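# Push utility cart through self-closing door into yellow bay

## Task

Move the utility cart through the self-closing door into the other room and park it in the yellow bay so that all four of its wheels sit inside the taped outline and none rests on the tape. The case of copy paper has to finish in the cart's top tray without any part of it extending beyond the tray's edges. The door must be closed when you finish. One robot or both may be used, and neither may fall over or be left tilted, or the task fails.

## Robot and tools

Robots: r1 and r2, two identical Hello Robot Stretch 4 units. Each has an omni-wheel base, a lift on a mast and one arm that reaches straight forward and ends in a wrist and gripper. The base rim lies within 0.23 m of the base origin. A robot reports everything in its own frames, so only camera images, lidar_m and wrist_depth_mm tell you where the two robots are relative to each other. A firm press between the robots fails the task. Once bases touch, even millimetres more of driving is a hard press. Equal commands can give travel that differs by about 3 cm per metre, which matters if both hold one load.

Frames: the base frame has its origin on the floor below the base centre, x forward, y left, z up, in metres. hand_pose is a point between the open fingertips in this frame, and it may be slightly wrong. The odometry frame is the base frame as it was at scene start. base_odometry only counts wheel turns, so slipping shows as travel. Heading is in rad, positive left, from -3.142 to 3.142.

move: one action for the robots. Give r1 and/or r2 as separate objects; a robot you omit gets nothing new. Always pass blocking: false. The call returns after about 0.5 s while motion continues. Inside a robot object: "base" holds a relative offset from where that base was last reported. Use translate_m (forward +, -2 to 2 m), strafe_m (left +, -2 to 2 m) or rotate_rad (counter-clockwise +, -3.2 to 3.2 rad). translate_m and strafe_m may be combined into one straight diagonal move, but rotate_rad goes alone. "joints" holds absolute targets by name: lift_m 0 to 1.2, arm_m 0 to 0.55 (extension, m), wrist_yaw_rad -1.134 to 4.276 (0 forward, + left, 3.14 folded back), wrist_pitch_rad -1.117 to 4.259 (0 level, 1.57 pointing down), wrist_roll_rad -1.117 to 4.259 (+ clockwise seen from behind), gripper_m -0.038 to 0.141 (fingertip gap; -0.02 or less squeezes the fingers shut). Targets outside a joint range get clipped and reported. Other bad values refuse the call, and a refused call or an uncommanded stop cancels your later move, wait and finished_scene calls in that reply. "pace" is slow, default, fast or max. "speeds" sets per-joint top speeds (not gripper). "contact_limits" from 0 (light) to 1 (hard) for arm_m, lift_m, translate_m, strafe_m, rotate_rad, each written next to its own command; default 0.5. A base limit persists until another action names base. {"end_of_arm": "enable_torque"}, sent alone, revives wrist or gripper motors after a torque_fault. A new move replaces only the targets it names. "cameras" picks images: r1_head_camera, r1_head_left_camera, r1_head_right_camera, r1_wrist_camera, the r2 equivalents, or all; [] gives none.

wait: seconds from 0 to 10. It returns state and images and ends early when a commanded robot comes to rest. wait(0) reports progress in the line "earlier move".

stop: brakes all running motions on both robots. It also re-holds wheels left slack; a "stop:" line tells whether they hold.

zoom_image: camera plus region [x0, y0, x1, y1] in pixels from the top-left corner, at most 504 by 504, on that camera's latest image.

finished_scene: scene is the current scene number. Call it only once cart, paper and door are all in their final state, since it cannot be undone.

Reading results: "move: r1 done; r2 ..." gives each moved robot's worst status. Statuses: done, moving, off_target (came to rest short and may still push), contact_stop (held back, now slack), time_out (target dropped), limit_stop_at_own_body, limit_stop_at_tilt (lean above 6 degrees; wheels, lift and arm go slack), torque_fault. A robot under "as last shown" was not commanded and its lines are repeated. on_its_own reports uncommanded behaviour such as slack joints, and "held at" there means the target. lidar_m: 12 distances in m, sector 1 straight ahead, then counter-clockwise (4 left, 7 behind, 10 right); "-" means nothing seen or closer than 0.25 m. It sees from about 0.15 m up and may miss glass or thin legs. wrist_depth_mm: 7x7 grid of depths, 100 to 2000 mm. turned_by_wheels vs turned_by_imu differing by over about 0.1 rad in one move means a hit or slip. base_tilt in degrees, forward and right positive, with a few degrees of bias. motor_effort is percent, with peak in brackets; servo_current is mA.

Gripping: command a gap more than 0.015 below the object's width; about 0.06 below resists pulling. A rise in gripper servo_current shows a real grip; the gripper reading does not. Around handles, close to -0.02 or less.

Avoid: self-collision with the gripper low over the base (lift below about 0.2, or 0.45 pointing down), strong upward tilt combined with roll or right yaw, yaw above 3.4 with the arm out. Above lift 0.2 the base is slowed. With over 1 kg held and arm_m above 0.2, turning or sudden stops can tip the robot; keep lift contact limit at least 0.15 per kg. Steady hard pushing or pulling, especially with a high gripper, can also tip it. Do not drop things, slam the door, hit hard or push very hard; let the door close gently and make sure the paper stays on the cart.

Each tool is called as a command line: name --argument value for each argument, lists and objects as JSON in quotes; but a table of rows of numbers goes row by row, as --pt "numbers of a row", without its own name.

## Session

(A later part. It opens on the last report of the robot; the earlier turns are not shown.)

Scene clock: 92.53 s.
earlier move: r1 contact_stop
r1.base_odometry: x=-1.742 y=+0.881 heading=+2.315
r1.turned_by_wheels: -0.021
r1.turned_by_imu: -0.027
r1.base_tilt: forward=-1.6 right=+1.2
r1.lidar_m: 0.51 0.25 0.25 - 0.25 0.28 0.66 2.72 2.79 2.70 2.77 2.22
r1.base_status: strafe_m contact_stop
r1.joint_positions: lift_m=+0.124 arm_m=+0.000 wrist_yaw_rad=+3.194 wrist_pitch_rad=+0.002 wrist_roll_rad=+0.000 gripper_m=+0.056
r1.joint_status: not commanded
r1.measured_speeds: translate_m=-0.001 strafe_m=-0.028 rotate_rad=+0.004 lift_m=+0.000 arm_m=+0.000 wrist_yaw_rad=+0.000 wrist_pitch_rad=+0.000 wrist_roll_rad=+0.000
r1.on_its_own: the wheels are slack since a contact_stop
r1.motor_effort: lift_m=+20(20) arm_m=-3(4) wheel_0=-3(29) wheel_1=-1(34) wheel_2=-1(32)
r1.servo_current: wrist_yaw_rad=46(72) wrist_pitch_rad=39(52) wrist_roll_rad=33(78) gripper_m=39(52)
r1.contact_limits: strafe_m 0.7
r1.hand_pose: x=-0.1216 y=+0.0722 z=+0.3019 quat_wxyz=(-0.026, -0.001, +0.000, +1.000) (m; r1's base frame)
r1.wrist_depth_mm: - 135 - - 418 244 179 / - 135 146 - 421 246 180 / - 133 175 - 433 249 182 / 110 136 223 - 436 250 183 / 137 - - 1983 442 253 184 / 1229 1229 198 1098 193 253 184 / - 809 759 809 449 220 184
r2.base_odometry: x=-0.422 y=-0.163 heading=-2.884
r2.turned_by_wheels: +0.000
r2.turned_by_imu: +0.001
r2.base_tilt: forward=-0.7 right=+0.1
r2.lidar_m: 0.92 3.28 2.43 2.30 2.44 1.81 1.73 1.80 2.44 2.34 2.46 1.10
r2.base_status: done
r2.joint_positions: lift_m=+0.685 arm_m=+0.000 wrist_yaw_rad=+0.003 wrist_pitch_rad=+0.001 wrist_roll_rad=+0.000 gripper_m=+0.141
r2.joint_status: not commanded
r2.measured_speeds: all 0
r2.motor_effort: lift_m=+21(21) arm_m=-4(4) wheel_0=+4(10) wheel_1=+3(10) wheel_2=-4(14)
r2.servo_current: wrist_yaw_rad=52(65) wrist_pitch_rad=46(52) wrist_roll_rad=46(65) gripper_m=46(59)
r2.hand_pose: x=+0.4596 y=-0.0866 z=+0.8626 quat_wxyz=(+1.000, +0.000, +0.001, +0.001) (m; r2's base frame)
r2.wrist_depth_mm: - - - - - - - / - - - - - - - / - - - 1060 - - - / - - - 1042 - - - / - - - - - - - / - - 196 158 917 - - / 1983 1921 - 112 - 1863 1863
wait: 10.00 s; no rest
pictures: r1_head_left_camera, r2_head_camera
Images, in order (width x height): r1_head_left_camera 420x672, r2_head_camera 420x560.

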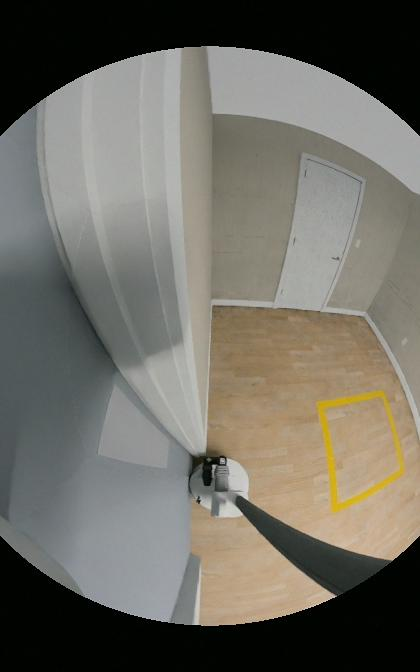

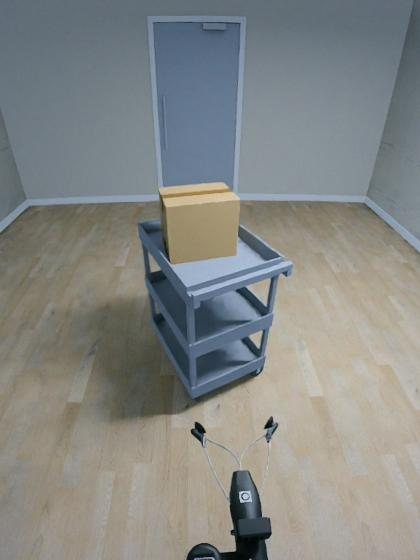

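move --blocking false --r1 '{"base":{"translate_m":-0.2,"strafe_m":-0.05}}' --cameras '[]'

wait --seconds 3 --cameras '["r1_head_left_camera"]'

move --blocking false --r1 '{"base":{"strafe_m":0.6},"pace":"slow","contact_limits":{"strafe_m":0.8}}' --cameras '[]'

wait --seconds 7 --cameras '["r1_head_left_camera","r2_head_camera"]'

Scene clock: 104.47 s.
earlier move: r1 contact_stop
move: r1 moving
r1.base_odometry: x=-1.706 y=+0.871 heading=+2.318
r1.turned_by_wheels: +0.003
r1.turned_by_imu: +0.003
r1.base_tilt: forward=-1.6 right=+1.3
r1.lidar_m: 0.56 0.26 0.25 - 0.25 0.28 0.64 2.70 2.79 2.64 2.79 2.25
r1.base_status: strafe_m contact_stop (by the wheels' count: +0.636 of +0.950); translate_m moving; strafe_m moving
r1.joint_positions: lift_m=+0.124 arm_m=+0.000 wrist_yaw_rad=+3.194 wrist_pitch_rad=+0.002 wrist_roll_rad=+0.000 gripper_m=+0.056
r1.joint_status: not commanded
r1.measured_speeds: translate_m=-0.123 strafe_m=-0.029 rotate_rad=+0.000 lift_m=+0.000 arm_m=+0.000 wrist_yaw_rad=+0.000 wrist_pitch_rad=+0.000 wrist_roll_rad=+0.000
r1.motor_effort: lift_m=+20(20) arm_m=-3(4) wheel_0=-6(6) wheel_1=-8(10) wheel_2=+8(9)
r1.servo_current: wrist_yaw_rad=52(65) wrist_pitch_rad=52(52) wrist_roll_rad=52(59) gripper_m=39(46)
r1.hand_pose: x=-0.1216 y=+0.0722 z=+0.3019 quat_wxyz=(-0.026, -0.001, +0.000, +1.000) (m; r1's base frame)
r1.wrist_depth_mm: - 135 - - 473 266 - / - 135 147 - 480 268 196 / - 133 175 - 488 273 197 / 110 136 224 - 492 274 199 / 137 - - 1983 445 276 199 / 1229 1255 198 1205 193 278 200 / - 820 759 788 455 240 200
r2: as last shown
r2.turned_by_imu: +0.000
r2.lidar_m: 0.90 3.27 2.43 2.26 2.44 1.82 1.72 1.82 2.44 2.36 2.49 1.10
r2.motor_effort: lift_m=+21(21) arm_m=-4(4) wheel_0=+4(5) wheel_1=+3(3) wheel_2=-4(4)
r2.servo_current: wrist_yaw_rad=39(65) wrist_pitch_rad=39(46) wrist_roll_rad=39(52) gripper_m=52(52)
r2.wrist_depth_mm: - - - - - - - / - - - - - - - / - - - 1060 - - - / - - - 1078 - - - / - - - - - - - / - - 196 157 946 - - / 1983 1863 - 112 - 1808 1983
pictures: none
No camera images: "cameras" was empty.

Scene clock: 106.03 s.
earlier move: r1 done
r1.base_odometry: x=-1.560 y=+0.776 heading=+2.318
r1.turned_by_wheels: +0.000
r1.turned_by_imu: +0.000
r1.base_tilt: forward=-1.6 right=+1.3
r1.lidar_m: 0.75 0.35 0.25 0.25 0.25 0.34 0.72 2.52 2.74 2.62 2.71 2.41
r1.base_status: done
r1.joint_positions: lift_m=+0.124 arm_m=+0.000 wrist_yaw_rad=+3.194 wrist_pitch_rad=+0.002 wrist_roll_rad=+0.000 gripper_m=+0.056
r1.joint_status: not commanded
r1.measured_speeds: all 0
r1.motor_effort: lift_m=+20(20) arm_m=-4(4) wheel_0=-3(7) wheel_1=+0(10) wheel_2=+1(9)
r1.servo_current: wrist_yaw_rad=52(65) wrist_pitch_rad=39(52) wrist_roll_rad=46(72) gripper_m=39(52)
r1.hand_pose: x=-0.1216 y=+0.0722 z=+0.3019 quat_wxyz=(-0.026, -0.001, +0.000, +1.000) (m; r1's base frame)
r1.wrist_depth_mm: - 135 - - 591 366 263 / - 135 140 - 585 370 265 / - 133 163 - 597 375 255 / 108 136 213 - 591 377 271 / 137 - - - 591 379 272 / 1229 1229 198 1205 191 382 258 / - 820 759 809 - 329 257
r2.base_odometry: x=-0.422 y=-0.163 heading=-2.884
r2.turned_by_wheels: +0.000
r2.turned_by_imu: +0.000
r2.base_tilt: forward=-0.7 right=+0.1
r2.lidar_m: 0.94 3.27 2.39 2.28 2.44 1.80 1.72 1.78 2.46 2.36 2.47 1.11
r2.base_status: not commanded
r2.joint_positions: lift_m=+0.685 arm_m=+0.000 wrist_yaw_rad=+0.003 wrist_pitch_rad=+0.001 wrist_roll_rad=+0.000 gripper_m=+0.141
r2.joint_status: not commanded
r2.measured_speeds: all 0
r2.motor_effort: lift_m=+21(21) arm_m=-4(4) wheel_0=+4(5) wheel_1=+3(3) wheel_2=-4(4)
r2.servo_current: wrist_yaw_rad=52(65) wrist_pitch_rad=46(46) wrist_roll_rad=46(59) gripper_m=52(52)
r2.hand_pose: x=+0.4596 y=-0.0866 z=+0.8626 quat_wxyz=(+1.000, +0.000, +0.001, +0.001) (m; r2's base frame)
r2.wrist_depth_mm: - - - - - - - / - - - - - - - / - - - 1078 - - - / - - - 1060 - - - / - - - - - - - / - - 196 158 931 - - / - 1863 - 112 - 1808 1863
wait: 1.57 of 3 s (r1 has come to rest)
pictures: r1_head_left_camera
Images, in order (width x height): r1_head_left_camera 420x672.

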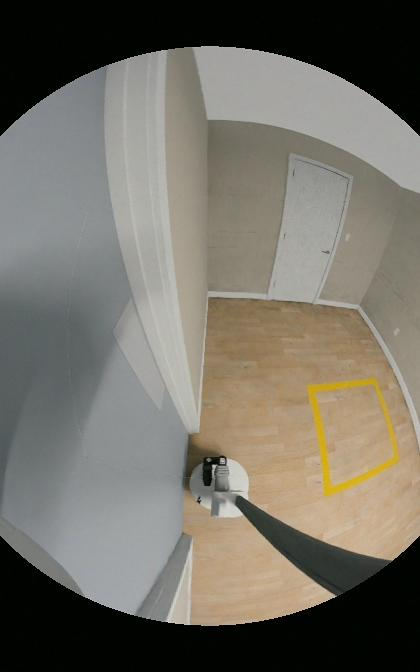

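Scene clock: 106.53 s.
move: r1 moving
r1.base_odometry: x=-1.571 y=+0.766 heading=+2.318
r1.turned_by_wheels: +0.000
r1.turned_by_imu: +0.000
r1.base_tilt: forward=-1.6 right=+1.3
r1.lidar_m: 0.67 0.30 0.25 0.25 0.25 0.32 0.66 2.51 2.76 2.66 2.74 2.41
r1.base_status: strafe_m moving
r1.joint_positions: lift_m=+0.124 arm_m=+0.000 wrist_yaw_rad=+3.194 wrist_pitch_rad=+0.002 wrist_roll_rad=+0.000 gripper_m=+0.056
r1.joint_status: not commanded
r1.measured_speeds: translate_m=+0.000 strafe_m=+0.055 rotate_rad=+0.002 lift_m=+0.000 arm_m=+0.000 wrist_yaw_rad=+0.000 wrist_pitch_rad=+0.000 wrist_roll_rad=+0.000
r1.motor_effort: lift_m=+19(20) arm_m=-4(4) wheel_0=-8(8) wheel_1=+4(7) wheel_2=+1(2)
r1.servo_current: wrist_yaw_rad=39(72) wrist_pitch_rad=39(46) wrist_roll_rad=59(65) gripper_m=39(46)
r1.contact_limits: strafe_m 0.8
r1.hand_pose: x=-0.1216 y=+0.0722 z=+0.3019 quat_wxyz=(-0.026, -0.001, +0.000, +1.000) (m; r1's base frame)
r1.wrist_depth_mm: - 135 - - 585 340 244 / - 135 140 - 591 342 246 / - 133 163 - 591 347 248 / 108 136 213 - 591 349 237 / 137 - - - 591 351 237 / 1255 1255 198 1205 193 351 252 / - 820 768 798 - 303 252
r2: as last shown
r2.base_tilt: forward=-0.7 right=+0.0
r2.lidar_m: 0.92 3.30 2.41 2.29 2.42 1.82 1.71 1.81 2.47 2.36 2.50 1.10
r2.motor_effort: lift_m=+21(21) arm_m=-4(4) wheel_0=+4(4) wheel_1=+3(3) wheel_2=-4(4)
r2.servo_current: wrist_yaw_rad=39(65) wrist_pitch_rad=39(46) wrist_roll_rad=39(65) gripper_m=46(59)
r2.wrist_depth_mm: - - - - - - - / - - - - - - - / - - - 1078 - - - / - - - 1078 - - - / - - - - - - - / - - 197 157 931 - - / - 1863 - 112 - 1863 1863
pictures: none
No camera images: "cameras" was empty.

Scene clock: 113.17 s.
earlier move: r1 done
r1.base_odometry: x=-2.000 y=+0.368 heading=+2.318
r1.turned_by_wheels: +0.000
r1.turned_by_imu: +0.087
r1.base_tilt: forward=-1.5 right=+1.3
r1.lidar_m: 1.45 2.48 3.64 0.25 0.25 - 0.25 0.34 3.25 3.18 0.60 0.46
r1.base_status: done
r1.joint_positions: lift_m=+0.124 arm_m=+0.000 wrist_yaw_rad=+3.194 wrist_pitch_rad=+0.002 wrist_roll_rad=+0.000 gripper_m=+0.056
r1.joint_status: not commanded
r1.measured_speeds: all 0
r1.motor_effort: lift_m=+20(20) arm_m=-4(4) wheel_0=-13(28) wheel_1=+5(29) wheel_2=+8(11)
r1.servo_current: wrist_yaw_rad=26(78) wrist_pitch_rad=39(52) wrist_roll_rad=52(72) gripper_m=39(46)
r1.contact_limits: strafe_m 0.8
r1.hand_pose: x=-0.1216 y=+0.0722 z=+0.3019 quat_wxyz=(-0.026, -0.001, +0.000, +1.000) (m; r1's base frame)
r1.wrist_depth_mm: - 135 345 301 254 220 - / - 135 149 304 255 220 200 / - 133 175 306 256 221 200 / 110 136 233 306 257 217 201 / 615 473 377 306 252 223 202 / 627 477 212 307 196 223 202 / - 462 368 154 259 214 -
r2.base_odometry: x=-0.422 y=-0.163 heading=-2.884
r2.turned_by_wheels: +0.000
r2.turned_by_imu: +0.001
r2.base_tilt: forward=-0.7 right=+0.1
r2.lidar_m: 0.90 3.30 2.44 2.30 2.43 1.80 1.72 1.82 2.47 2.36 2.47 1.11
r2.base_status: not commanded
r2.joint_positions: lift_m=+0.685 arm_m=+0.000 wrist_yaw_rad=+0.003 wrist_pitch_rad=+0.001 wrist_roll_rad=+0.000 gripper_m=+0.141
r2.joint_status: not commanded
r2.measured_speeds: all 0
r2.motor_effort: lift_m=+21(21) arm_m=-4(4) wheel_0=+4(5) wheel_1=+3(3) wheel_2=-4(4)
r2.servo_current: wrist_yaw_rad=46(65) wrist_pitch_rad=39(46) wrist_roll_rad=39(65) gripper_m=46(59)
r2.hand_pose: x=+0.4596 y=-0.0866 z=+0.8626 quat_wxyz=(+1.000, +0.000, +0.001, +0.001) (m; r2's base frame)
r2.wrist_depth_mm: - - - - - - - / - - - - - - - / - - - 1078 - - - / - - - 1042 - - - / - - - - - - - / - - 198 158 931 - - / - 1921 - 112 - 1863 1921
wait: 6.63 of 7 s (r1 has come to rest)
pictures: r1_head_left_camera, r2_head_camera
Images, in order (width x height): r1_head_left_camera 420x672, r2_head_camera 420x560.

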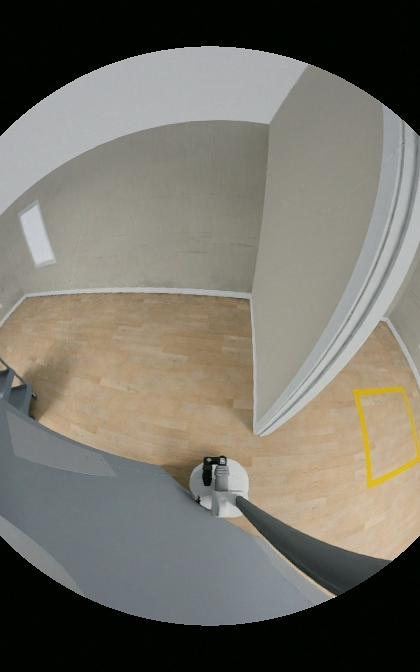

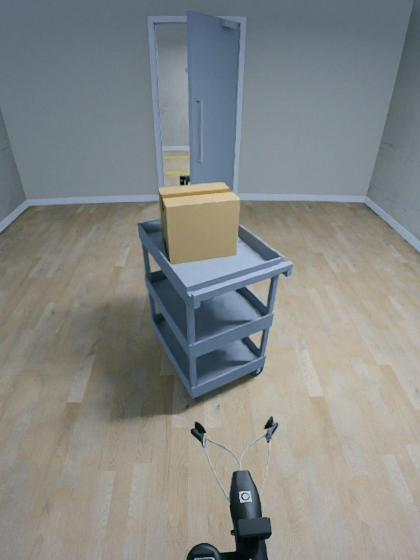

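move --blocking false --r1 '{"base":{"strafe_m":0.2,"translate_m":-0.02},"pace":"slow","contact_limits":{"translate_m":0.8}}' --cameras '[]'

wait --seconds 4 --cameras '["r1_head_left_camera","r1_head_right_camera","r2_head_camera"]'

Scene clock: 119.47 s.
move: r1 moving
r1.base_odometry: x=-2.010 y=+0.358 heading=+2.318
r1.turned_by_wheels: +0.000
r1.turned_by_imu: +0.016
r1.base_tilt: forward=-1.5 right=+1.4
r1.lidar_m: 1.59 2.51 3.72 0.25 0.25 - 0.25 0.36 3.24 3.19 0.53 0.48
r1.base_status: translate_m moving; strafe_m moving
r1.joint_positions: lift_m=+0.124 arm_m=+0.000 wrist_yaw_rad=+3.194 wrist_pitch_rad=+0.002 wrist_roll_rad=+0.000 gripper_m=+0.056
r1.joint_status: not commanded
r1.measured_speeds: translate_m=-0.005 strafe_m=+0.055 rotate_rad=+0.001 lift_m=+0.000 arm_m=+0.000 wrist_yaw_rad=+0.000 wrist_pitch_rad=+0.000 wrist_roll_rad=+0.000
r1.motor_effort: lift_m=+19(20) arm_m=-3(4) wheel_0=-20(20) wheel_1=+8(10) wheel_2=+11(13)
r1.servo_current: wrist_yaw_rad=46(59) wrist_pitch_rad=33(52) wrist_roll_rad=46(46) gripper_m=39(46)
r1.contact_limits: translate_m 0.8
r1.hand_pose: x=-0.1216 y=+0.0722 z=+0.3019 quat_wxyz=(-0.026, -0.001, +0.000, +1.000) (m; r1's base frame)
r1.wrist_depth_mm: - 135 347 300 254 219 - / - 135 153 303 255 220 200 / - 133 175 304 256 222 200 / 110 136 234 304 257 218 201 / 615 469 377 306 252 222 202 / 634 480 213 309 196 223 202 / - 496 368 154 259 214 -
r2: as last shown
r2.turned_by_imu: +0.000
r2.base_tilt: forward=-0.6 right=+0.0
r2.lidar_m: 0.91 3.31 2.42 2.27 2.43 1.82 1.71 1.82 2.46 2.37 2.46 1.12
r2.motor_effort: lift_m=+21(21) arm_m=-4(4) wheel_0=+4(4) wheel_1=+2(3) wheel_2=-4(4)
r2.servo_current: wrist_yaw_rad=39(52) wrist_pitch_rad=33(46) wrist_roll_rad=46(52) gripper_m=59(59)
r2.wrist_depth_mm: - - - - - - - / - - - - - - - / - - - 1060 - - - / - - - 1060 - - - / - - - - - - - / - - 197 158 931 - - / - 1921 1983 112 - 1808 1921
pictures: none
No camera images: "cameras" was empty.

Scene clock: 122.17 s.
earlier move: r1 done
r1.base_odometry: x=-2.133 y=+0.218 heading=+2.318
r1.turned_by_wheels: +0.000
r1.turned_by_imu: +0.226
r1.base_tilt: forward=-1.5 right=+1.4
r1.lidar_m: 2.42 2.91 1.92 0.25 0.25 - 0.25 0.30 3.28 3.32 0.60 0.79
r1.base_status: done
r1.joint_positions: lift_m=+0.124 arm_m=+0.000 wrist_yaw_rad=+3.194 wrist_pitch_rad=+0.002 wrist_roll_rad=+0.000 gripper_m=+0.056
r1.joint_status: not commanded
r1.measured_speeds: all 0
r1.motor_effort: lift_m=+20(20) arm_m=-3(4) wheel_0=-12(20) wheel_1=+3(10) wheel_2=+8(13)
r1.servo_current: wrist_yaw_rad=46(72) wrist_pitch_rad=46(52) wrist_roll_rad=46(65) gripper_m=39(52)
r1.contact_limits: translate_m 0.8
r1.hand_pose: x=-0.1216 y=+0.0722 z=+0.3019 quat_wxyz=(-0.026, -0.001, +0.000, +1.000) (m; r1's base frame)
r1.wrist_depth_mm: - 135 343 298 254 220 - / - 135 153 301 255 221 201 / - 133 181 296 257 222 202 / 110 136 233 303 257 222 - / 137 459 370 306 252 223 202 / 654 480 213 304 196 224 203 / - 484 364 154 259 215 -
r2.base_odometry: x=-0.422 y=-0.163 heading=-2.884
r2.turned_by_wheels: +0.000
r2.turned_by_imu: +0.000
r2.base_tilt: forward=-0.7 right=+0.1
r2.lidar_m: 0.90 3.30 2.40 2.27 2.43 1.82 1.72 1.82 2.46 2.36 2.49 1.12
r2.base_status: not commanded
r2.joint_positions: lift_m=+0.685 arm_m=+0.000 wrist_yaw_rad=+0.003 wrist_pitch_rad=+0.001 wrist_roll_rad=+0.000 gripper_m=+0.141
r2.joint_status: not commanded
r2.measured_speeds: all 0
r2.motor_effort: lift_m=+21(21) arm_m=-4(4) wheel_0=+4(5) wheel_1=+3(3) wheel_2=-4(4)
r2.servo_current: wrist_yaw_rad=59(65) wrist_pitch_rad=33(46) wrist_roll_rad=59(59) gripper_m=52(59)
r2.hand_pose: x=+0.4596 y=-0.0866 z=+0.8626 quat_wxyz=(+1.000, +0.000, +0.001, +0.001) (m; r2's base frame)
r2.wrist_depth_mm: - - - - - - - / - - - - - - - / - - - 1078 - - - / - - - 1060 - - - / - - - - - - - / - - 196 158 931 - - / 1983 1921 - 112 - 1808 1808
wait: 2.70 of 4 s (r1 has come to rest)
pictures: r1_head_left_camera, r1_head_right_camera, r2_head_camera
Images, in order (width x height): r1_head_left_camera 420x672, r1_head_right_camera 420x672, r2_head_camera 420x560.

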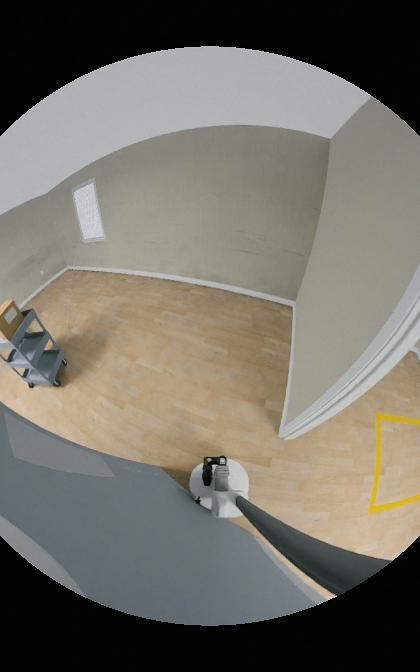

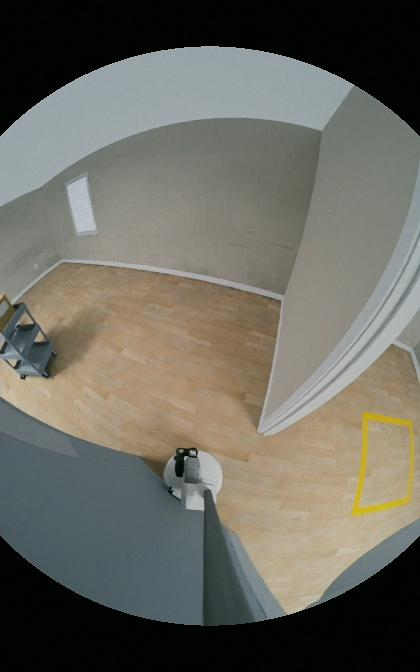

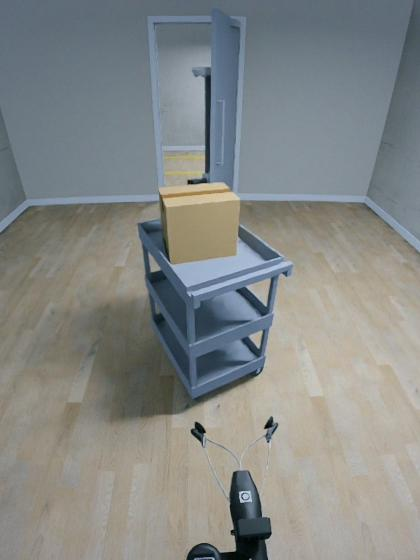

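move --blocking false --r1 '{"base":{"rotate_rad":-0.33},"pace":"slow"}' --cameras '[]'

wait --seconds 2 --cameras '[]'

move --blocking false --r1 '{"base":{"strafe_m":0.22,"translate_m":-0.05},"pace":"slow","contact_limits":{"translate_m":0.8}}' --cameras '[]'

wait --seconds 4 --cameras '["r1_head_left_camera","r2_head_camera"]'

Scene clock: 128.67 s.
move: r1 moving
r1.base_odometry: x=-2.134 y=+0.219 heading=+2.192
r1.turned_by_wheels: -0.126
r1.turned_by_imu: -0.079
r1.base_tilt: forward=-1.5 right=+1.3
r1.lidar_m: 2.42 2.78 1.97 0.26 0.25 - 0.25 0.28 3.29 3.26 0.59 0.66
r1.base_status: rotate_rad moving
r1.joint_positions: lift_m=+0.124 arm_m=+0.000 wrist_yaw_rad=+3.194 wrist_pitch_rad=+0.002 wrist_roll_rad=+0.000 gripper_m=+0.056
r1.joint_status: not commanded
r1.measured_speeds: translate_m=+0.000 strafe_m=-0.001 rotate_rad=-0.489 lift_m=+0.000 arm_m=+0.000 wrist_yaw_rad=+0.000 wrist_pitch_rad=+0.000 wrist_roll_rad=+0.000
r1.motor_effort: lift_m=+19(20) arm_m=-4(4) wheel_0=-3(9) wheel_1=+4(5) wheel_2=+13(14)
r1.servo_current: wrist_yaw_rad=46(65) wrist_pitch_rad=39(46) wrist_roll_rad=46(52) gripper_m=39(46)
r1.hand_pose: x=-0.1216 y=+0.0722 z=+0.3019 quat_wxyz=(-0.026, -0.001, +0.000, +1.000) (m; r1's base frame)
r1.wrist_depth_mm: - 135 332 297 257 226 208 / - 135 167 298 258 227 209 / - 133 181 298 259 228 210 / 110 136 253 300 259 229 210 / 508 427 355 300 256 229 211 / 539 442 212 303 195 229 211 / 521 462 351 154 257 223 211
r2: as last shown
r2.lidar_m: 0.92 3.28 2.43 2.29 2.39 1.80 1.71 1.81 2.45 2.37 2.46 1.11
r2.motor_effort: lift_m=+21(21) arm_m=-4(4) wheel_0=+4(4) wheel_1=+3(3) wheel_2=-4(4)
r2.servo_current: wrist_yaw_rad=46(59) wrist_pitch_rad=39(46) wrist_roll_rad=46(59) gripper_m=46(52)
r2.wrist_depth_mm: - - - - - - - / - - - - - - - / - - - 1060 - - - / - - - 1078 - - - / - - - - - - - / - - 197 158 946 - - / - 1863 - 112 - 1863 1921
pictures: none
No camera images: "cameras" was empty.

Scene clock: 129.60 s.
earlier move: r1 done
r1.base_odometry: x=-2.134 y=+0.219 heading=+1.988
r1.turned_by_wheels: -0.203
r1.turned_by_imu: -0.129
r1.base_tilt: forward=-1.5 right=+1.3
r1.lidar_m: 2.23 2.62 2.14 0.30 0.25 - 0.25 0.25 3.33 3.25 0.64 0.60
r1.base_status: done
r1.joint_positions: lift_m=+0.124 arm_m=+0.000 wrist_yaw_rad=+3.194 wrist_pitch_rad=+0.002 wrist_roll_rad=+0.000 gripper_m=+0.056
r1.joint_status: not commanded
r1.measured_speeds: all 0
r1.motor_effort: lift_m=+20(20) arm_m=-4(4) wheel_0=-5(9) wheel_1=+3(7) wheel_2=+10(14)
r1.servo_current: wrist_yaw_rad=59(65) wrist_pitch_rad=39(46) wrist_roll_rad=39(65) gripper_m=39(46)
r1.hand_pose: x=-0.1216 y=+0.0722 z=+0.3019 quat_wxyz=(-0.026, -0.001, +0.000, +1.000) (m; r1's base frame)
r1.wrist_depth_mm: - 135 320 293 263 238 222 / - 135 167 296 265 238 223 / - 133 181 294 265 243 224 / 110 136 259 297 265 244 224 / 427 379 334 297 266 240 224 / 439 389 211 297 196 241 226 / 442 402 332 154 264 236 225
r2.base_odometry: x=-0.422 y=-0.163 heading=-2.884
r2.turned_by_wheels: +0.000
r2.turned_by_imu: +0.000
r2.base_tilt: forward=-0.7 right=+0.0
r2.lidar_m: 0.93 3.29 2.43 2.28 2.44 1.80 1.71 1.82 2.47 2.35 2.47 1.15
r2.base_status: not commanded
r2.joint_positions: lift_m=+0.685 arm_m=+0.000 wrist_yaw_rad=+0.003 wrist_pitch_rad=+0.001 wrist_roll_rad=+0.000 gripper_m=+0.141
r2.joint_status: not commanded
r2.measured_speeds: all 0
r2.motor_effort: lift_m=+21(21) arm_m=-4(4) wheel_0=+4(5) wheel_1=+3(3) wheel_2=-4(4)
r2.servo_current: wrist_yaw_rad=52(59) wrist_pitch_rad=33(46) wrist_roll_rad=46(59) gripper_m=52(59)
r2.hand_pose: x=+0.4596 y=-0.0866 z=+0.8626 quat_wxyz=(+1.000, +0.000, +0.001, +0.001) (m; r2's base frame)
r2.wrist_depth_mm: - - - - - - - / - - - - - - - / - - - 1078 - - - / - - - 1060 - - - / - - - - - - - / - - 197 158 946 - - / 1921 1921 - 112 - 1863 1863
wait: 0.93 of 2 s (r1 has come to rest)
pictures: none
No camera images: "cameras" was empty.

Scene clock: 130.10 s.
move: r1 moving
r1.base_odometry: x=-2.144 y=+0.211 heading=+1.989
r1.turned_by_wheels: +0.000
r1.turned_by_imu: +0.017
r1.base_tilt: forward=-1.4 right=+1.4
r1.lidar_m: 2.42 2.61 2.13 0.31 0.25 - 0.25 0.26 3.29 3.25 0.67 0.61
r1.base_status: translate_m moving; strafe_m moving
r1.joint_positions: lift_m=+0.124 arm_m=+0.000 wrist_yaw_rad=+3.194 wrist_pitch_rad=+0.002 wrist_roll_rad=+0.000 gripper_m=+0.056
r1.joint_status: not commanded
r1.measured_speeds: translate_m=-0.013 strafe_m=+0.051 rotate_rad=-0.004 lift_m=+0.000 arm_m=+0.000 wrist_yaw_rad=+0.000 wrist_pitch_rad=+0.000 wrist_roll_rad=+0.000
r1.motor_effort: lift_m=+20(20) arm_m=-3(4) wheel_0=-16(20) wheel_1=+6(7) wheel_2=+19(21)
r1.servo_current: wrist_yaw_rad=65(65) wrist_pitch_rad=52(52) wrist_roll_rad=33(59) gripper_m=46(46)
r1.contact_limits: translate_m 0.8
r1.hand_pose: x=-0.1216 y=+0.0722 z=+0.3019 quat_wxyz=(-0.026, -0.001, +0.000, +1.000) (m; r1's base frame)
r1.wrist_depth_mm: - 135 317 291 262 236 220 / - 135 167 296 263 236 221 / - 133 182 293 262 240 222 / 110 136 259 296 263 240 222 / 424 384 334 296 264 238 223 / 436 387 212 294 195 239 223 / 442 399 329 154 262 232 224
r2: as last shown
r2.base_tilt: forward=-0.6 right=+0.0
r2.lidar_m: 0.92 3.32 2.44 2.29 2.40 1.81 1.72 1.82 2.48 2.37 2.45 1.10
r2.motor_effort: lift_m=+21(21) arm_m=-4(4) wheel_0=+4(4) wheel_1=+2(3) wheel_2=-4(4)
r2.servo_current: wrist_yaw_rad=46(52) wrist_pitch_rad=39(39) wrist_roll_rad=46(52) gripper_m=59(59)
r2.wrist_depth_mm: - - - - - - - / - - - - - - - / - - - 1098 - - - / - - - 1078 - - - / - - - - - - - / - - 197 158 931 - - / 1921 1863 1983 112 - 1808 1863
pictures: none
No camera images: "cameras" was empty.

Scene clock: 133.10 s.
earlier move: r1 done
r1.base_odometry: x=-2.314 y=+0.084 heading=+1.989
r1.turned_by_wheels: +0.000
r1.turned_by_imu: +0.273
r1.base_tilt: forward=-1.5 right=+1.3
r1.lidar_m: 2.58 3.31 1.87 0.31 0.25 - 0.25 0.25 3.37 3.41 0.76 1.13
r1.base_status: done
r1.joint_positions: lift_m=+0.124 arm_m=+0.000 wrist_yaw_rad=+3.194 wrist_pitch_rad=+0.002 wrist_roll_rad=+0.000 gripper_m=+0.056
r1.joint_status: not commanded
r1.measured_speeds: all 0
r1.motor_effort: lift_m=+19(20) arm_m=-4(4) wheel_0=-9(20) wheel_1=+4(8) wheel_2=+7(21)
r1.servo_current: wrist_yaw_rad=65(65) wrist_pitch_rad=39(52) wrist_roll_rad=39(72) gripper_m=46(52)
r1.contact_limits: translate_m 0.8
r1.hand_pose: x=-0.1216 y=+0.0722 z=+0.3019 quat_wxyz=(-0.026, -0.001, +0.000, +1.000) (m; r1's base frame)
r1.wrist_depth_mm: - 135 317 296 267 244 230 / - 135 167 294 267 245 231 / - 133 181 294 268 247 229 / 110 136 259 297 270 246 230 / 404 373 330 297 271 248 233 / 415 377 212 298 196 248 230 / 418 384 327 154 271 242 233
r2.base_odometry: x=-0.422 y=-0.163 heading=-2.884
r2.turned_by_wheels: +0.000
r2.turned_by_imu: +0.000
r2.base_tilt: forward=-0.7 right=+0.1
r2.lidar_m: 0.91 3.29 2.43 2.29 2.41 1.79 1.73 1.81 2.47 2.36 2.50 1.12
r2.base_status: not commanded
r2.joint_positions: lift_m=+0.685 arm_m=+0.000 wrist_yaw_rad=+0.003 wrist_pitch_rad=+0.001 wrist_roll_rad=+0.000 gripper_m=+0.141
r2.joint_status: not commanded
r2.measured_speeds: all 0
r2.motor_effort: lift_m=+21(21) arm_m=-4(4) wheel_0=+4(5) wheel_1=+3(3) wheel_2=-4(4)
r2.servo_current: wrist_yaw_rad=46(65) wrist_pitch_rad=39(46) wrist_roll_rad=52(59) gripper_m=52(59)
r2.hand_pose: x=+0.4596 y=-0.0866 z=+0.8626 quat_wxyz=(+1.000, +0.000, +0.001, +0.001) (m; r2's base frame)
r2.wrist_depth_mm: - - - - - - - / - - - - - - - / - - - 1060 - - - / - - - 1060 - - - / - - - - - - - / - - 197 157 946 - - / - 1863 - 112 - 1863 1921
wait: 3.00 of 4 s (r1 has come to rest)
pictures: r1_head_left_camera, r2_head_camera
Images, in order (width x height): r1_head_left_camera 420x672, r2_head_camera 420x560.

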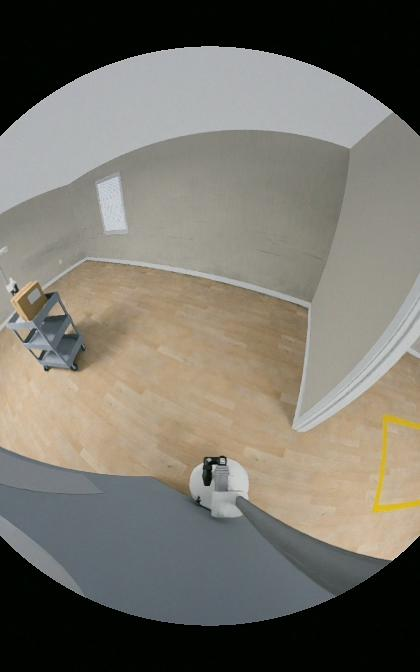

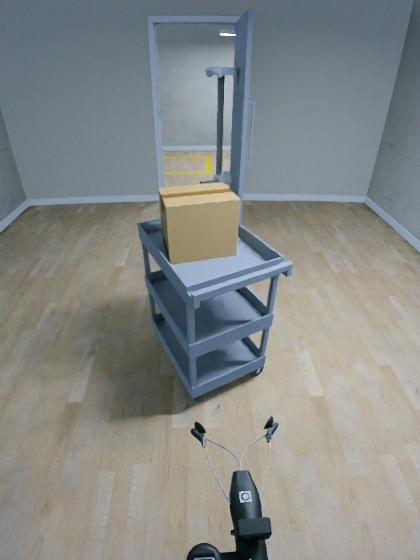

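move --blocking false --r1 '{"base":{"rotate_rad":-0.4},"pace":"slow"}' --cameras '[]'

wait --seconds 2 --cameras '[]'

move --blocking false --r1 '{"base":{"strafe_m":0.1,"translate_m":-0.13},"pace":"slow","contact_limits":{"translate_m":0.8}}' --cameras '[]'

wait --seconds 4 --cameras '["r1_head_left_camera","r2_head_camera"]'

Scene clock: 143.37 s.
move: r1 moving
r1.base_odometry: x=-2.314 y=+0.084 heading=+1.863
r1.turned_by_wheels: -0.125
r1.turned_by_imu: -0.126
r1.base_tilt: forward=-1.6 right=+1.3
r1.lidar_m: 2.56 2.99 1.88 0.40 0.25 - - 0.25 0.42 3.35 0.76 0.85
r1.base_status: rotate_rad moving
r1.joint_positions: lift_m=+0.124 arm_m=+0.000 wrist_yaw_rad=+3.194 wrist_pitch_rad=+0.002 wrist_roll_rad=+0.000 gripper_m=+0.056
r1.joint_status: not commanded
r1.measured_speeds: translate_m=+0.000 strafe_m=+0.001 rotate_rad=-0.483 lift_m=+0.000 arm_m=+0.000 wrist_yaw_rad=+0.000 wrist_pitch_rad=+0.000 wrist_roll_rad=+0.000
r1.motor_effort: lift_m=+20(20) arm_m=-4(4) wheel_0=+0(6) wheel_1=+9(13) wheel_2=+15(17)
r1.servo_current: wrist_yaw_rad=52(65) wrist_pitch_rad=46(52) wrist_roll_rad=52(72) gripper_m=39(46)
r1.hand_pose: x=-0.1216 y=+0.0722 z=+0.3019 quat_wxyz=(-0.026, -0.001, +0.000, +1.000) (m; r1's base frame)
r1.wrist_depth_mm: - 135 317 300 279 264 251 / - 135 167 301 281 264 252 / - 133 181 301 282 264 253 / 110 136 258 304 283 265 252 / 373 351 325 304 283 266 252 / 379 355 213 304 194 266 254 / 382 362 325 154 286 263 255
r2: as last shown
r2.lidar_m: 0.91 3.31 2.40 2.28 2.43 1.82 1.73 1.82 2.46 2.36 2.47 1.11
r2.servo_current: wrist_yaw_rad=39(59) wrist_pitch_rad=33(39) wrist_roll_rad=46(52) gripper_m=46(59)
r2.wrist_depth_mm: - - - - - - - / - - - - - - - / - - - 1078 - - - / - - - 1060 - - - / - - - - - - - / - - 198 157 946 - - / 1921 1921 1983 112 - 1863 1921
pictures: none
No camera images: "cameras" was empty.

Scene clock: 144.40 s.
earlier move: r1 done
r1.base_odometry: x=-2.314 y=+0.084 heading=+1.589
r1.turned_by_wheels: -0.274
r1.turned_by_imu: -0.276
r1.base_tilt: forward=-1.6 right=+1.3
r1.lidar_m: 1.71 2.66 3.68 1.89 0.26 0.25 - 0.25 0.25 3.35 3.49 0.76
r1.base_status: done
r1.joint_positions: lift_m=+0.124 arm_m=+0.000 wrist_yaw_rad=+3.194 wrist_pitch_rad=+0.002 wrist_roll_rad=+0.000 gripper_m=+0.056
r1.joint_status: not commanded
r1.measured_speeds: all 0
r1.motor_effort: lift_m=+19(20) arm_m=-3(4) wheel_0=-1(6) wheel_1=+0(13) wheel_2=+9(17)
r1.servo_current: wrist_yaw_rad=59(65) wrist_pitch_rad=46(52) wrist_roll_rad=39(72) gripper_m=39(46)
r1.hand_pose: x=-0.1216 y=+0.0722 z=+0.3019 quat_wxyz=(-0.026, -0.001, +0.000, +1.000) (m; r1's base frame)
r1.wrist_depth_mm: - 135 320 320 319 317 317 / - 135 167 319 319 317 319 / - 133 181 320 319 319 317 / 110 136 259 320 319 319 317 / 324 322 320 322 319 320 319 / 324 324 211 322 194 320 320 / 325 325 324 154 322 320 320
r2.base_odometry: x=-0.422 y=-0.163 heading=-2.884
r2.turned_by_wheels: +0.000
r2.turned_by_imu: +0.000
r2.base_tilt: forward=-0.7 right=+0.1
r2.lidar_m: 0.92 3.30 2.40 2.30 2.43 1.80 1.73 1.82 2.47 2.36 2.48 1.11
r2.base_status: not commanded
r2.joint_positions: lift_m=+0.685 arm_m=+0.000 wrist_yaw_rad=+0.003 wrist_pitch_rad=+0.001 wrist_roll_rad=+0.000 gripper_m=+0.141
r2.joint_status: not commanded
r2.measured_speeds: all 0
r2.motor_effort: lift_m=+21(21) arm_m=-4(4) wheel_0=+4(5) wheel_1=+3(3) wheel_2=-4(4)
r2.servo_current: wrist_yaw_rad=46(59) wrist_pitch_rad=39(46) wrist_roll_rad=59(59) gripper_m=46(59)
r2.hand_pose: x=+0.4596 y=-0.0866 z=+0.8626 quat_wxyz=(+1.000, +0.000, +0.001, +0.001) (m; r2's base frame)
r2.wrist_depth_mm: - - - - - - - / - - - - - - - / - - - 1060 - - - / - - - 1060 - - - / - - - - - - - / - - 197 158 946 - - / 1983 1983 - 112 - 1808 1921
wait: 1.03 of 2 s (r1 has come to rest)
pictures: none
No camera images: "cameras" was empty.

Scene clock: 144.90 s.
move: r1 moving
r1.base_odometry: x=-2.322 y=+0.073 heading=+1.590
r1.turned_by_wheels: +0.000
r1.turned_by_imu: +0.000
r1.base_tilt: forward=-1.6 right=+1.2
r1.lidar_m: 1.75 2.67 3.69 1.87 0.29 0.25 - 0.25 0.29 3.37 3.52 0.78
r1.base_status: translate_m moving; strafe_m moving
r1.joint_positions: lift_m=+0.124 arm_m=+0.000 wrist_yaw_rad=+3.194 wrist_pitch_rad=+0.002 wrist_roll_rad=+0.000 gripper_m=+0.056
r1.joint_status: not commanded
r1.measured_speeds: translate_m=-0.042 strafe_m=+0.032 rotate_rad=+0.000 lift_m=+0.000 arm_m=+0.000 wrist_yaw_rad=+0.000 wrist_pitch_rad=+0.000 wrist_roll_rad=+0.000
r1.motor_effort: lift_m=+19(20) arm_m=-4(4) wheel_0=-13(13) wheel_1=+4(4) wheel_2=+15(17)
r1.servo_current: wrist_yaw_rad=46(65) wrist_pitch_rad=39(52) wrist_roll_rad=59(65) gripper_m=39(46)
r1.contact_limits: translate_m 0.8
r1.hand_pose: x=-0.1216 y=+0.0722 z=+0.3019 quat_wxyz=(-0.026, -0.001, +0.000, +1.000) (m; r1's base frame)
r1.wrist_depth_mm: - 135 320 319 322 322 322 / - 135 167 320 320 322 322 / - 133 181 320 320 322 324 / 110 136 259 322 322 324 325 / 322 322 320 322 322 324 324 / 320 320 211 324 194 324 324 / 322 322 324 154 324 325 327
r2: as last shown
r2.base_tilt: forward=-0.7 right=+0.0
r2.lidar_m: 0.92 3.29 2.43 2.29 2.44 1.81 1.71 1.83 2.43 2.35 2.47 1.11
r2.motor_effort: lift_m=+21(21) arm_m=-4(4) wheel_0=+4(4) wheel_1=+3(3) wheel_2=-4(4)
r2.servo_current: wrist_yaw_rad=39(52) wrist_pitch_rad=39(46) wrist_roll_rad=46(59) gripper_m=52(52)
r2.wrist_depth_mm: - - - - - - - / - - - - - - - / - - - 1078 - - - / - - - 1078 - - - / - - - - - - - / - - 197 158 960 - - / 1921 1863 - 112 - 1863 1863
pictures: none
No camera images: "cameras" was empty.

Scene clock: 147.23 s.
earlier move: r1 done
r1.base_odometry: x=-2.412 y=-0.047 heading=+1.590
r1.turned_by_wheels: +0.000
r1.turned_by_imu: +0.001
r1.base_tilt: forward=-1.6 right=+1.3
r1.lidar_m: 2.11 2.79 1.93 1.79 0.40 0.25 - - 0.25 0.41 3.62 0.94
r1.base_status: done
r1.joint_positions: lift_m=+0.124 arm_m=+0.000 wrist_yaw_rad=+3.194 wrist_pitch_rad=+0.002 wrist_roll_rad=+0.000 gripper_m=+0.056
r1.joint_status: not commanded
r1.measured_speeds: all 0
r1.motor_effort: lift_m=+19(20) arm_m=-3(4) wheel_0=-5(17) wheel_1=+2(4) wheel_2=+10(22)
r1.servo_current: wrist_yaw_rad=52(72) wrist_pitch_rad=39(52) wrist_roll_rad=39(65) gripper_m=39(52)
r1.contact_limits: translate_m 0.8
r1.hand_pose: x=-0.1216 y=+0.0722 z=+0.3019 quat_wxyz=(-0.026, -0.001, +0.000, +1.000) (m; r1's base frame)
r1.wrist_depth_mm: - 135 329 345 364 387 413 / - 135 153 345 364 389 413 / - 133 175 345 364 387 410 / 110 136 253 347 366 389 410 / 296 312 329 347 366 389 413 / 300 310 211 347 193 392 413 / 300 307 327 154 373 399 415
r2.base_odometry: x=-0.422 y=-0.163 heading=-2.884
r2.turned_by_wheels: +0.000
r2.turned_by_imu: +0.000
r2.base_tilt: forward=-0.6 right=+0.0
r2.lidar_m: 0.91 3.30 2.39 2.30 2.45 1.80 1.72 1.80 2.47 2.36 2.49 1.10
r2.base_status: not commanded
r2.joint_positions: lift_m=+0.685 arm_m=+0.000 wrist_yaw_rad=+0.003 wrist_pitch_rad=+0.001 wrist_roll_rad=+0.000 gripper_m=+0.141
r2.joint_status: not commanded
r2.measured_speeds: all 0
r2.motor_effort: lift_m=+21(21) arm_m=-4(4) wheel_0=+4(5) wheel_1=+3(3) wheel_2=-4(4)
r2.servo_current: wrist_yaw_rad=46(59) wrist_pitch_rad=39(46) wrist_roll_rad=52(59) gripper_m=52(59)
r2.hand_pose: x=+0.4596 y=-0.0866 z=+0.8626 quat_wxyz=(+1.000, +0.000, +0.001, +0.001) (m; r2's base frame)
r2.wrist_depth_mm: - - - - - - - / - - - - - - - / - - - 1060 - - - / - - - 1060 - - - / - - - - - - - / - - 197 158 946 - - / 1983 1921 - 112 - 1863 1921
wait: 2.33 of 4 s (r1 has come to rest)
pictures: r1_head_left_camera, r2_head_camera
Images, in order (width x height): r1_head_left_camera 420x672, r2_head_camera 420x560.

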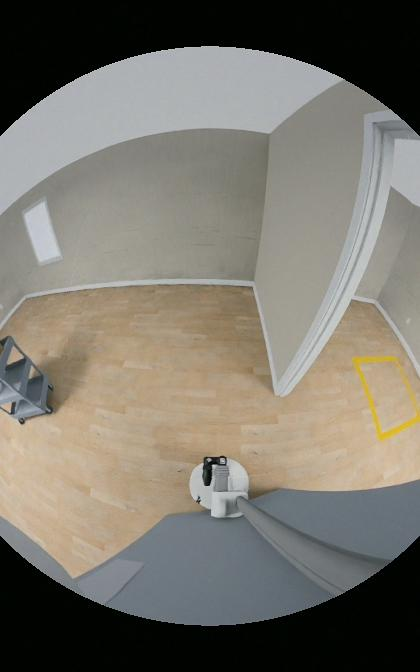

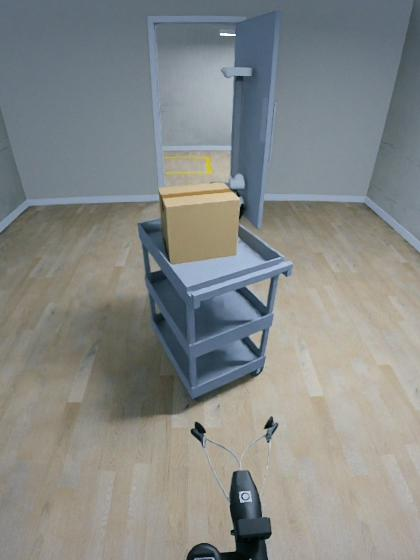

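zoom_image --camera "r2_head_camera" --region '[140, 120, 260, 240]'

Scaled by 4.200 from the camera's 420x560 image, which has a finer 1200x1600 frame.

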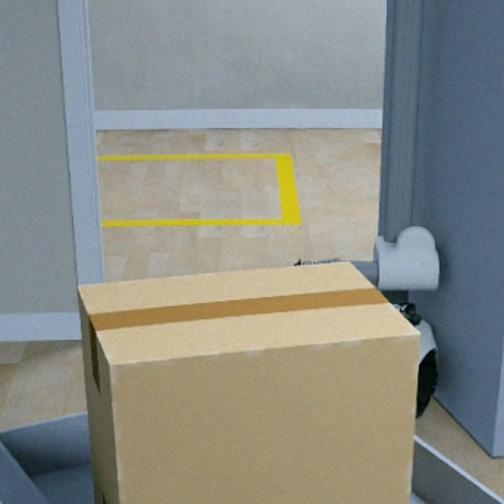

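move --blocking false --r1 '{"base":{"strafe_m":0.1,"translate_m":-0.15},"pace":"slow","contact_limits":{"translate_m":0.6}}' --cameras '[]'

wait --seconds 4 --cameras '["r1_head_left_camera","r2_head_camera"]'

zoom_image --camera "r2_head_camera" --region '[130, 200, 310, 420]'

Scene clock: 181.70 s.
move: r1 moving
r1.base_odometry: x=-2.419 y=-0.058 heading=+1.592
r1.turned_by_wheels: +0.002
r1.turned_by_imu: +0.004
r1.base_tilt: forward=-1.6 right=+1.3
r1.lidar_m: 2.11 2.79 1.96 1.77 0.41 0.25 - - 0.25 0.41 3.62 0.95
r1.base_status: translate_m moving; strafe_m moving
r1.joint_positions: lift_m=+0.124 arm_m=+0.000 wrist_yaw_rad=+3.194 wrist_pitch_rad=+0.002 wrist_roll_rad=+0.000 gripper_m=+0.056
r1.joint_status: not commanded
r1.measured_speeds: translate_m=-0.024 strafe_m=+0.031 rotate_rad=+0.035 lift_m=+0.000 arm_m=+0.000 wrist_yaw_rad=+0.000 wrist_pitch_rad=+0.000 wrist_roll_rad=+0.000
r1.motor_effort: lift_m=+20(20) arm_m=-3(4) wheel_0=-13(13) wheel_1=-6(6) wheel_2=+25(25)
r1.servo_current: wrist_yaw_rad=59(59) wrist_pitch_rad=33(52) wrist_roll_rad=65(65) gripper_m=39(46)
r1.contact_limits: translate_m 0.6
r1.hand_pose: x=-0.1217 y=+0.0722 z=+0.3019 quat_wxyz=(-0.026, -0.001, +0.000, +1.000) (m; r1's base frame)
r1.wrist_depth_mm: - 135 329 345 368 389 413 / - 135 149 347 366 389 413 / - 135 167 345 366 392 415 / 109 136 242 347 368 389 415 / 294 310 329 347 366 392 413 / 300 312 211 347 192 392 415 / 300 306 327 154 370 402 418
r2: as last shown
r2.base_tilt: forward=-0.7 right=+0.1
r2.lidar_m: 0.94 3.29 2.42 2.31 2.43 1.79 1.74 1.81 2.47 2.36 2.45 1.12
r2.motor_effort: lift_m=+21(21) arm_m=-4(4) wheel_0=+4(4) wheel_1=+3(3) wheel_2=-4(4)
r2.servo_current: wrist_yaw_rad=46(59) wrist_pitch_rad=33(46) wrist_roll_rad=46(52) gripper_m=52(59)
r2.wrist_depth_mm: - - - - - - - / - - - - - - - / - - - 1060 - - - / - - - 1078 - - - / - - - - - - - / - - 198 158 946 - - / 1983 1863 - 112 - 1863 1921
pictures: none
No camera images: "cameras" was empty.

Scene clock: 185.70 s.
earlier move: r1 contact_stop
r1.base_odometry: x=-2.466 y=+0.073 heading=+1.900
r1.turned_by_wheels: +0.309
r1.turned_by_imu: +0.311
r1.base_tilt: forward=-1.6 right=+1.3
r1.lidar_m: 2.57 3.10 1.72 0.37 0.25 - - 0.25 0.46 3.51 0.86 1.29
r1.base_status: translate_m contact_stop; strafe_m contact_stop
r1.joint_positions: lift_m=+0.124 arm_m=+0.000 wrist_yaw_rad=+3.194 wrist_pitch_rad=+0.002 wrist_roll_rad=+0.000 gripper_m=+0.056
r1.joint_status: not commanded
r1.measured_speeds: translate_m=+0.042 strafe_m=+0.000 rotate_rad=+0.121 lift_m=+0.000 arm_m=+0.000 wrist_yaw_rad=+0.000 wrist_pitch_rad=+0.000 wrist_roll_rad=+0.000
r1.on_its_own: the wheels are slack since a contact_stop
r1.motor_effort: lift_m=+19(20) arm_m=+4(4) wheel_0=+0(18) wheel_1=+0(8) wheel_2=-1(32)
r1.servo_current: wrist_yaw_rad=46(72) wrist_pitch_rad=46(52) wrist_roll_rad=39(72) gripper_m=39(46)
r1.contact_limits: translate_m 0.6
r1.hand_pose: x=-0.1217 y=+0.0722 z=+0.3019 quat_wxyz=(-0.026, -0.001, +0.000, +1.000) (m; r1's base frame)
r1.wrist_depth_mm: - 135 317 300 279 262 247 / - 135 151 301 281 262 250 / - 133 164 303 281 263 250 / 108 135 235 304 282 263 248 / 377 353 327 303 283 264 249 / 384 357 211 304 195 265 252 / 387 364 327 153 285 260 253
r2.base_odometry: x=-0.422 y=-0.163 heading=-2.884
r2.turned_by_wheels: +0.000
r2.turned_by_imu: +0.001
r2.base_tilt: forward=-0.7 right=+0.1
r2.lidar_m: 0.92 3.30 2.43 2.29 2.42 1.80 1.73 1.81 2.46 2.36 2.47 1.09
r2.base_status: not commanded
r2.joint_positions: lift_m=+0.685 arm_m=+0.000 wrist_yaw_rad=+0.003 wrist_pitch_rad=+0.001 wrist_roll_rad=+0.000 gripper_m=+0.141
r2.joint_status: not commanded
r2.measured_speeds: all 0
r2.motor_effort: lift_m=+21(21) arm_m=-4(4) wheel_0=+4(5) wheel_1=+3(3) wheel_2=-4(4)
r2.servo_current: wrist_yaw_rad=39(59) wrist_pitch_rad=39(46) wrist_roll_rad=46(65) gripper_m=52(59)
r2.hand_pose: x=+0.4596 y=-0.0866 z=+0.8626 quat_wxyz=(+1.000, +0.000, +0.001, +0.001) (m; r2's base frame)
r2.wrist_depth_mm: - - - - - - - / - - - - - - - / - - - 1078 - - - / - - - 1078 - - - / - - - - - - - / - - 196 158 946 - - / 1983 1921 - 112 - 1808 1863
wait: 4.00 s; no rest
pictures: r1_head_left_camera, r2_head_camera
Images, in order (width x height): r1_head_left_camera 420x672, r2_head_camera 420x560.

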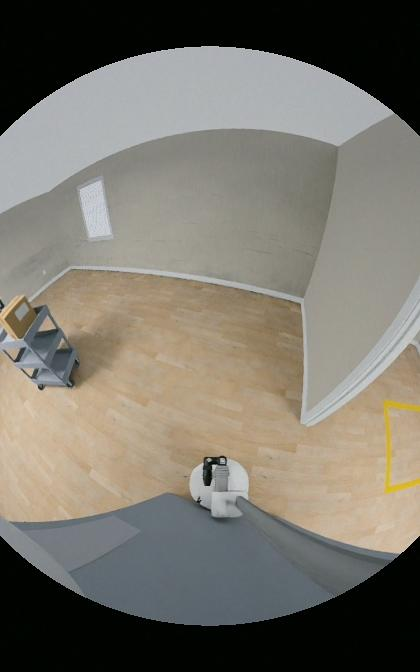

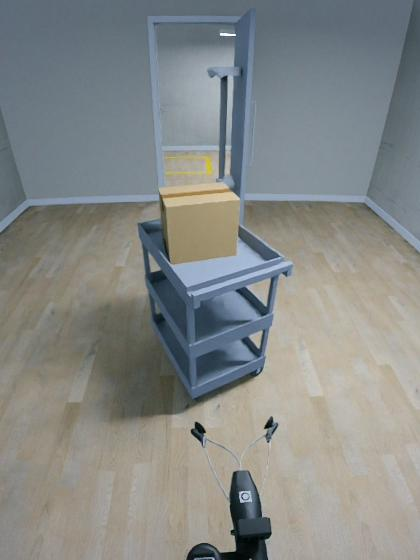

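Scaled by 2.291 from the camera's 420x560 image, which has a finer 1200x1600 frame.

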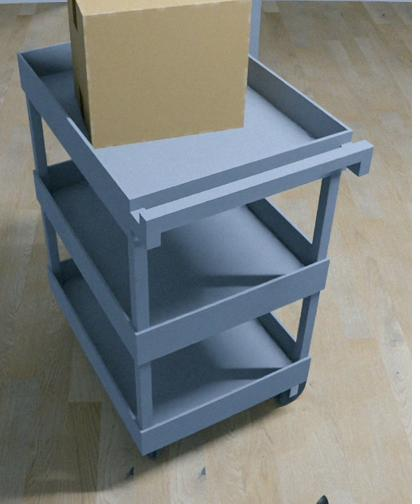

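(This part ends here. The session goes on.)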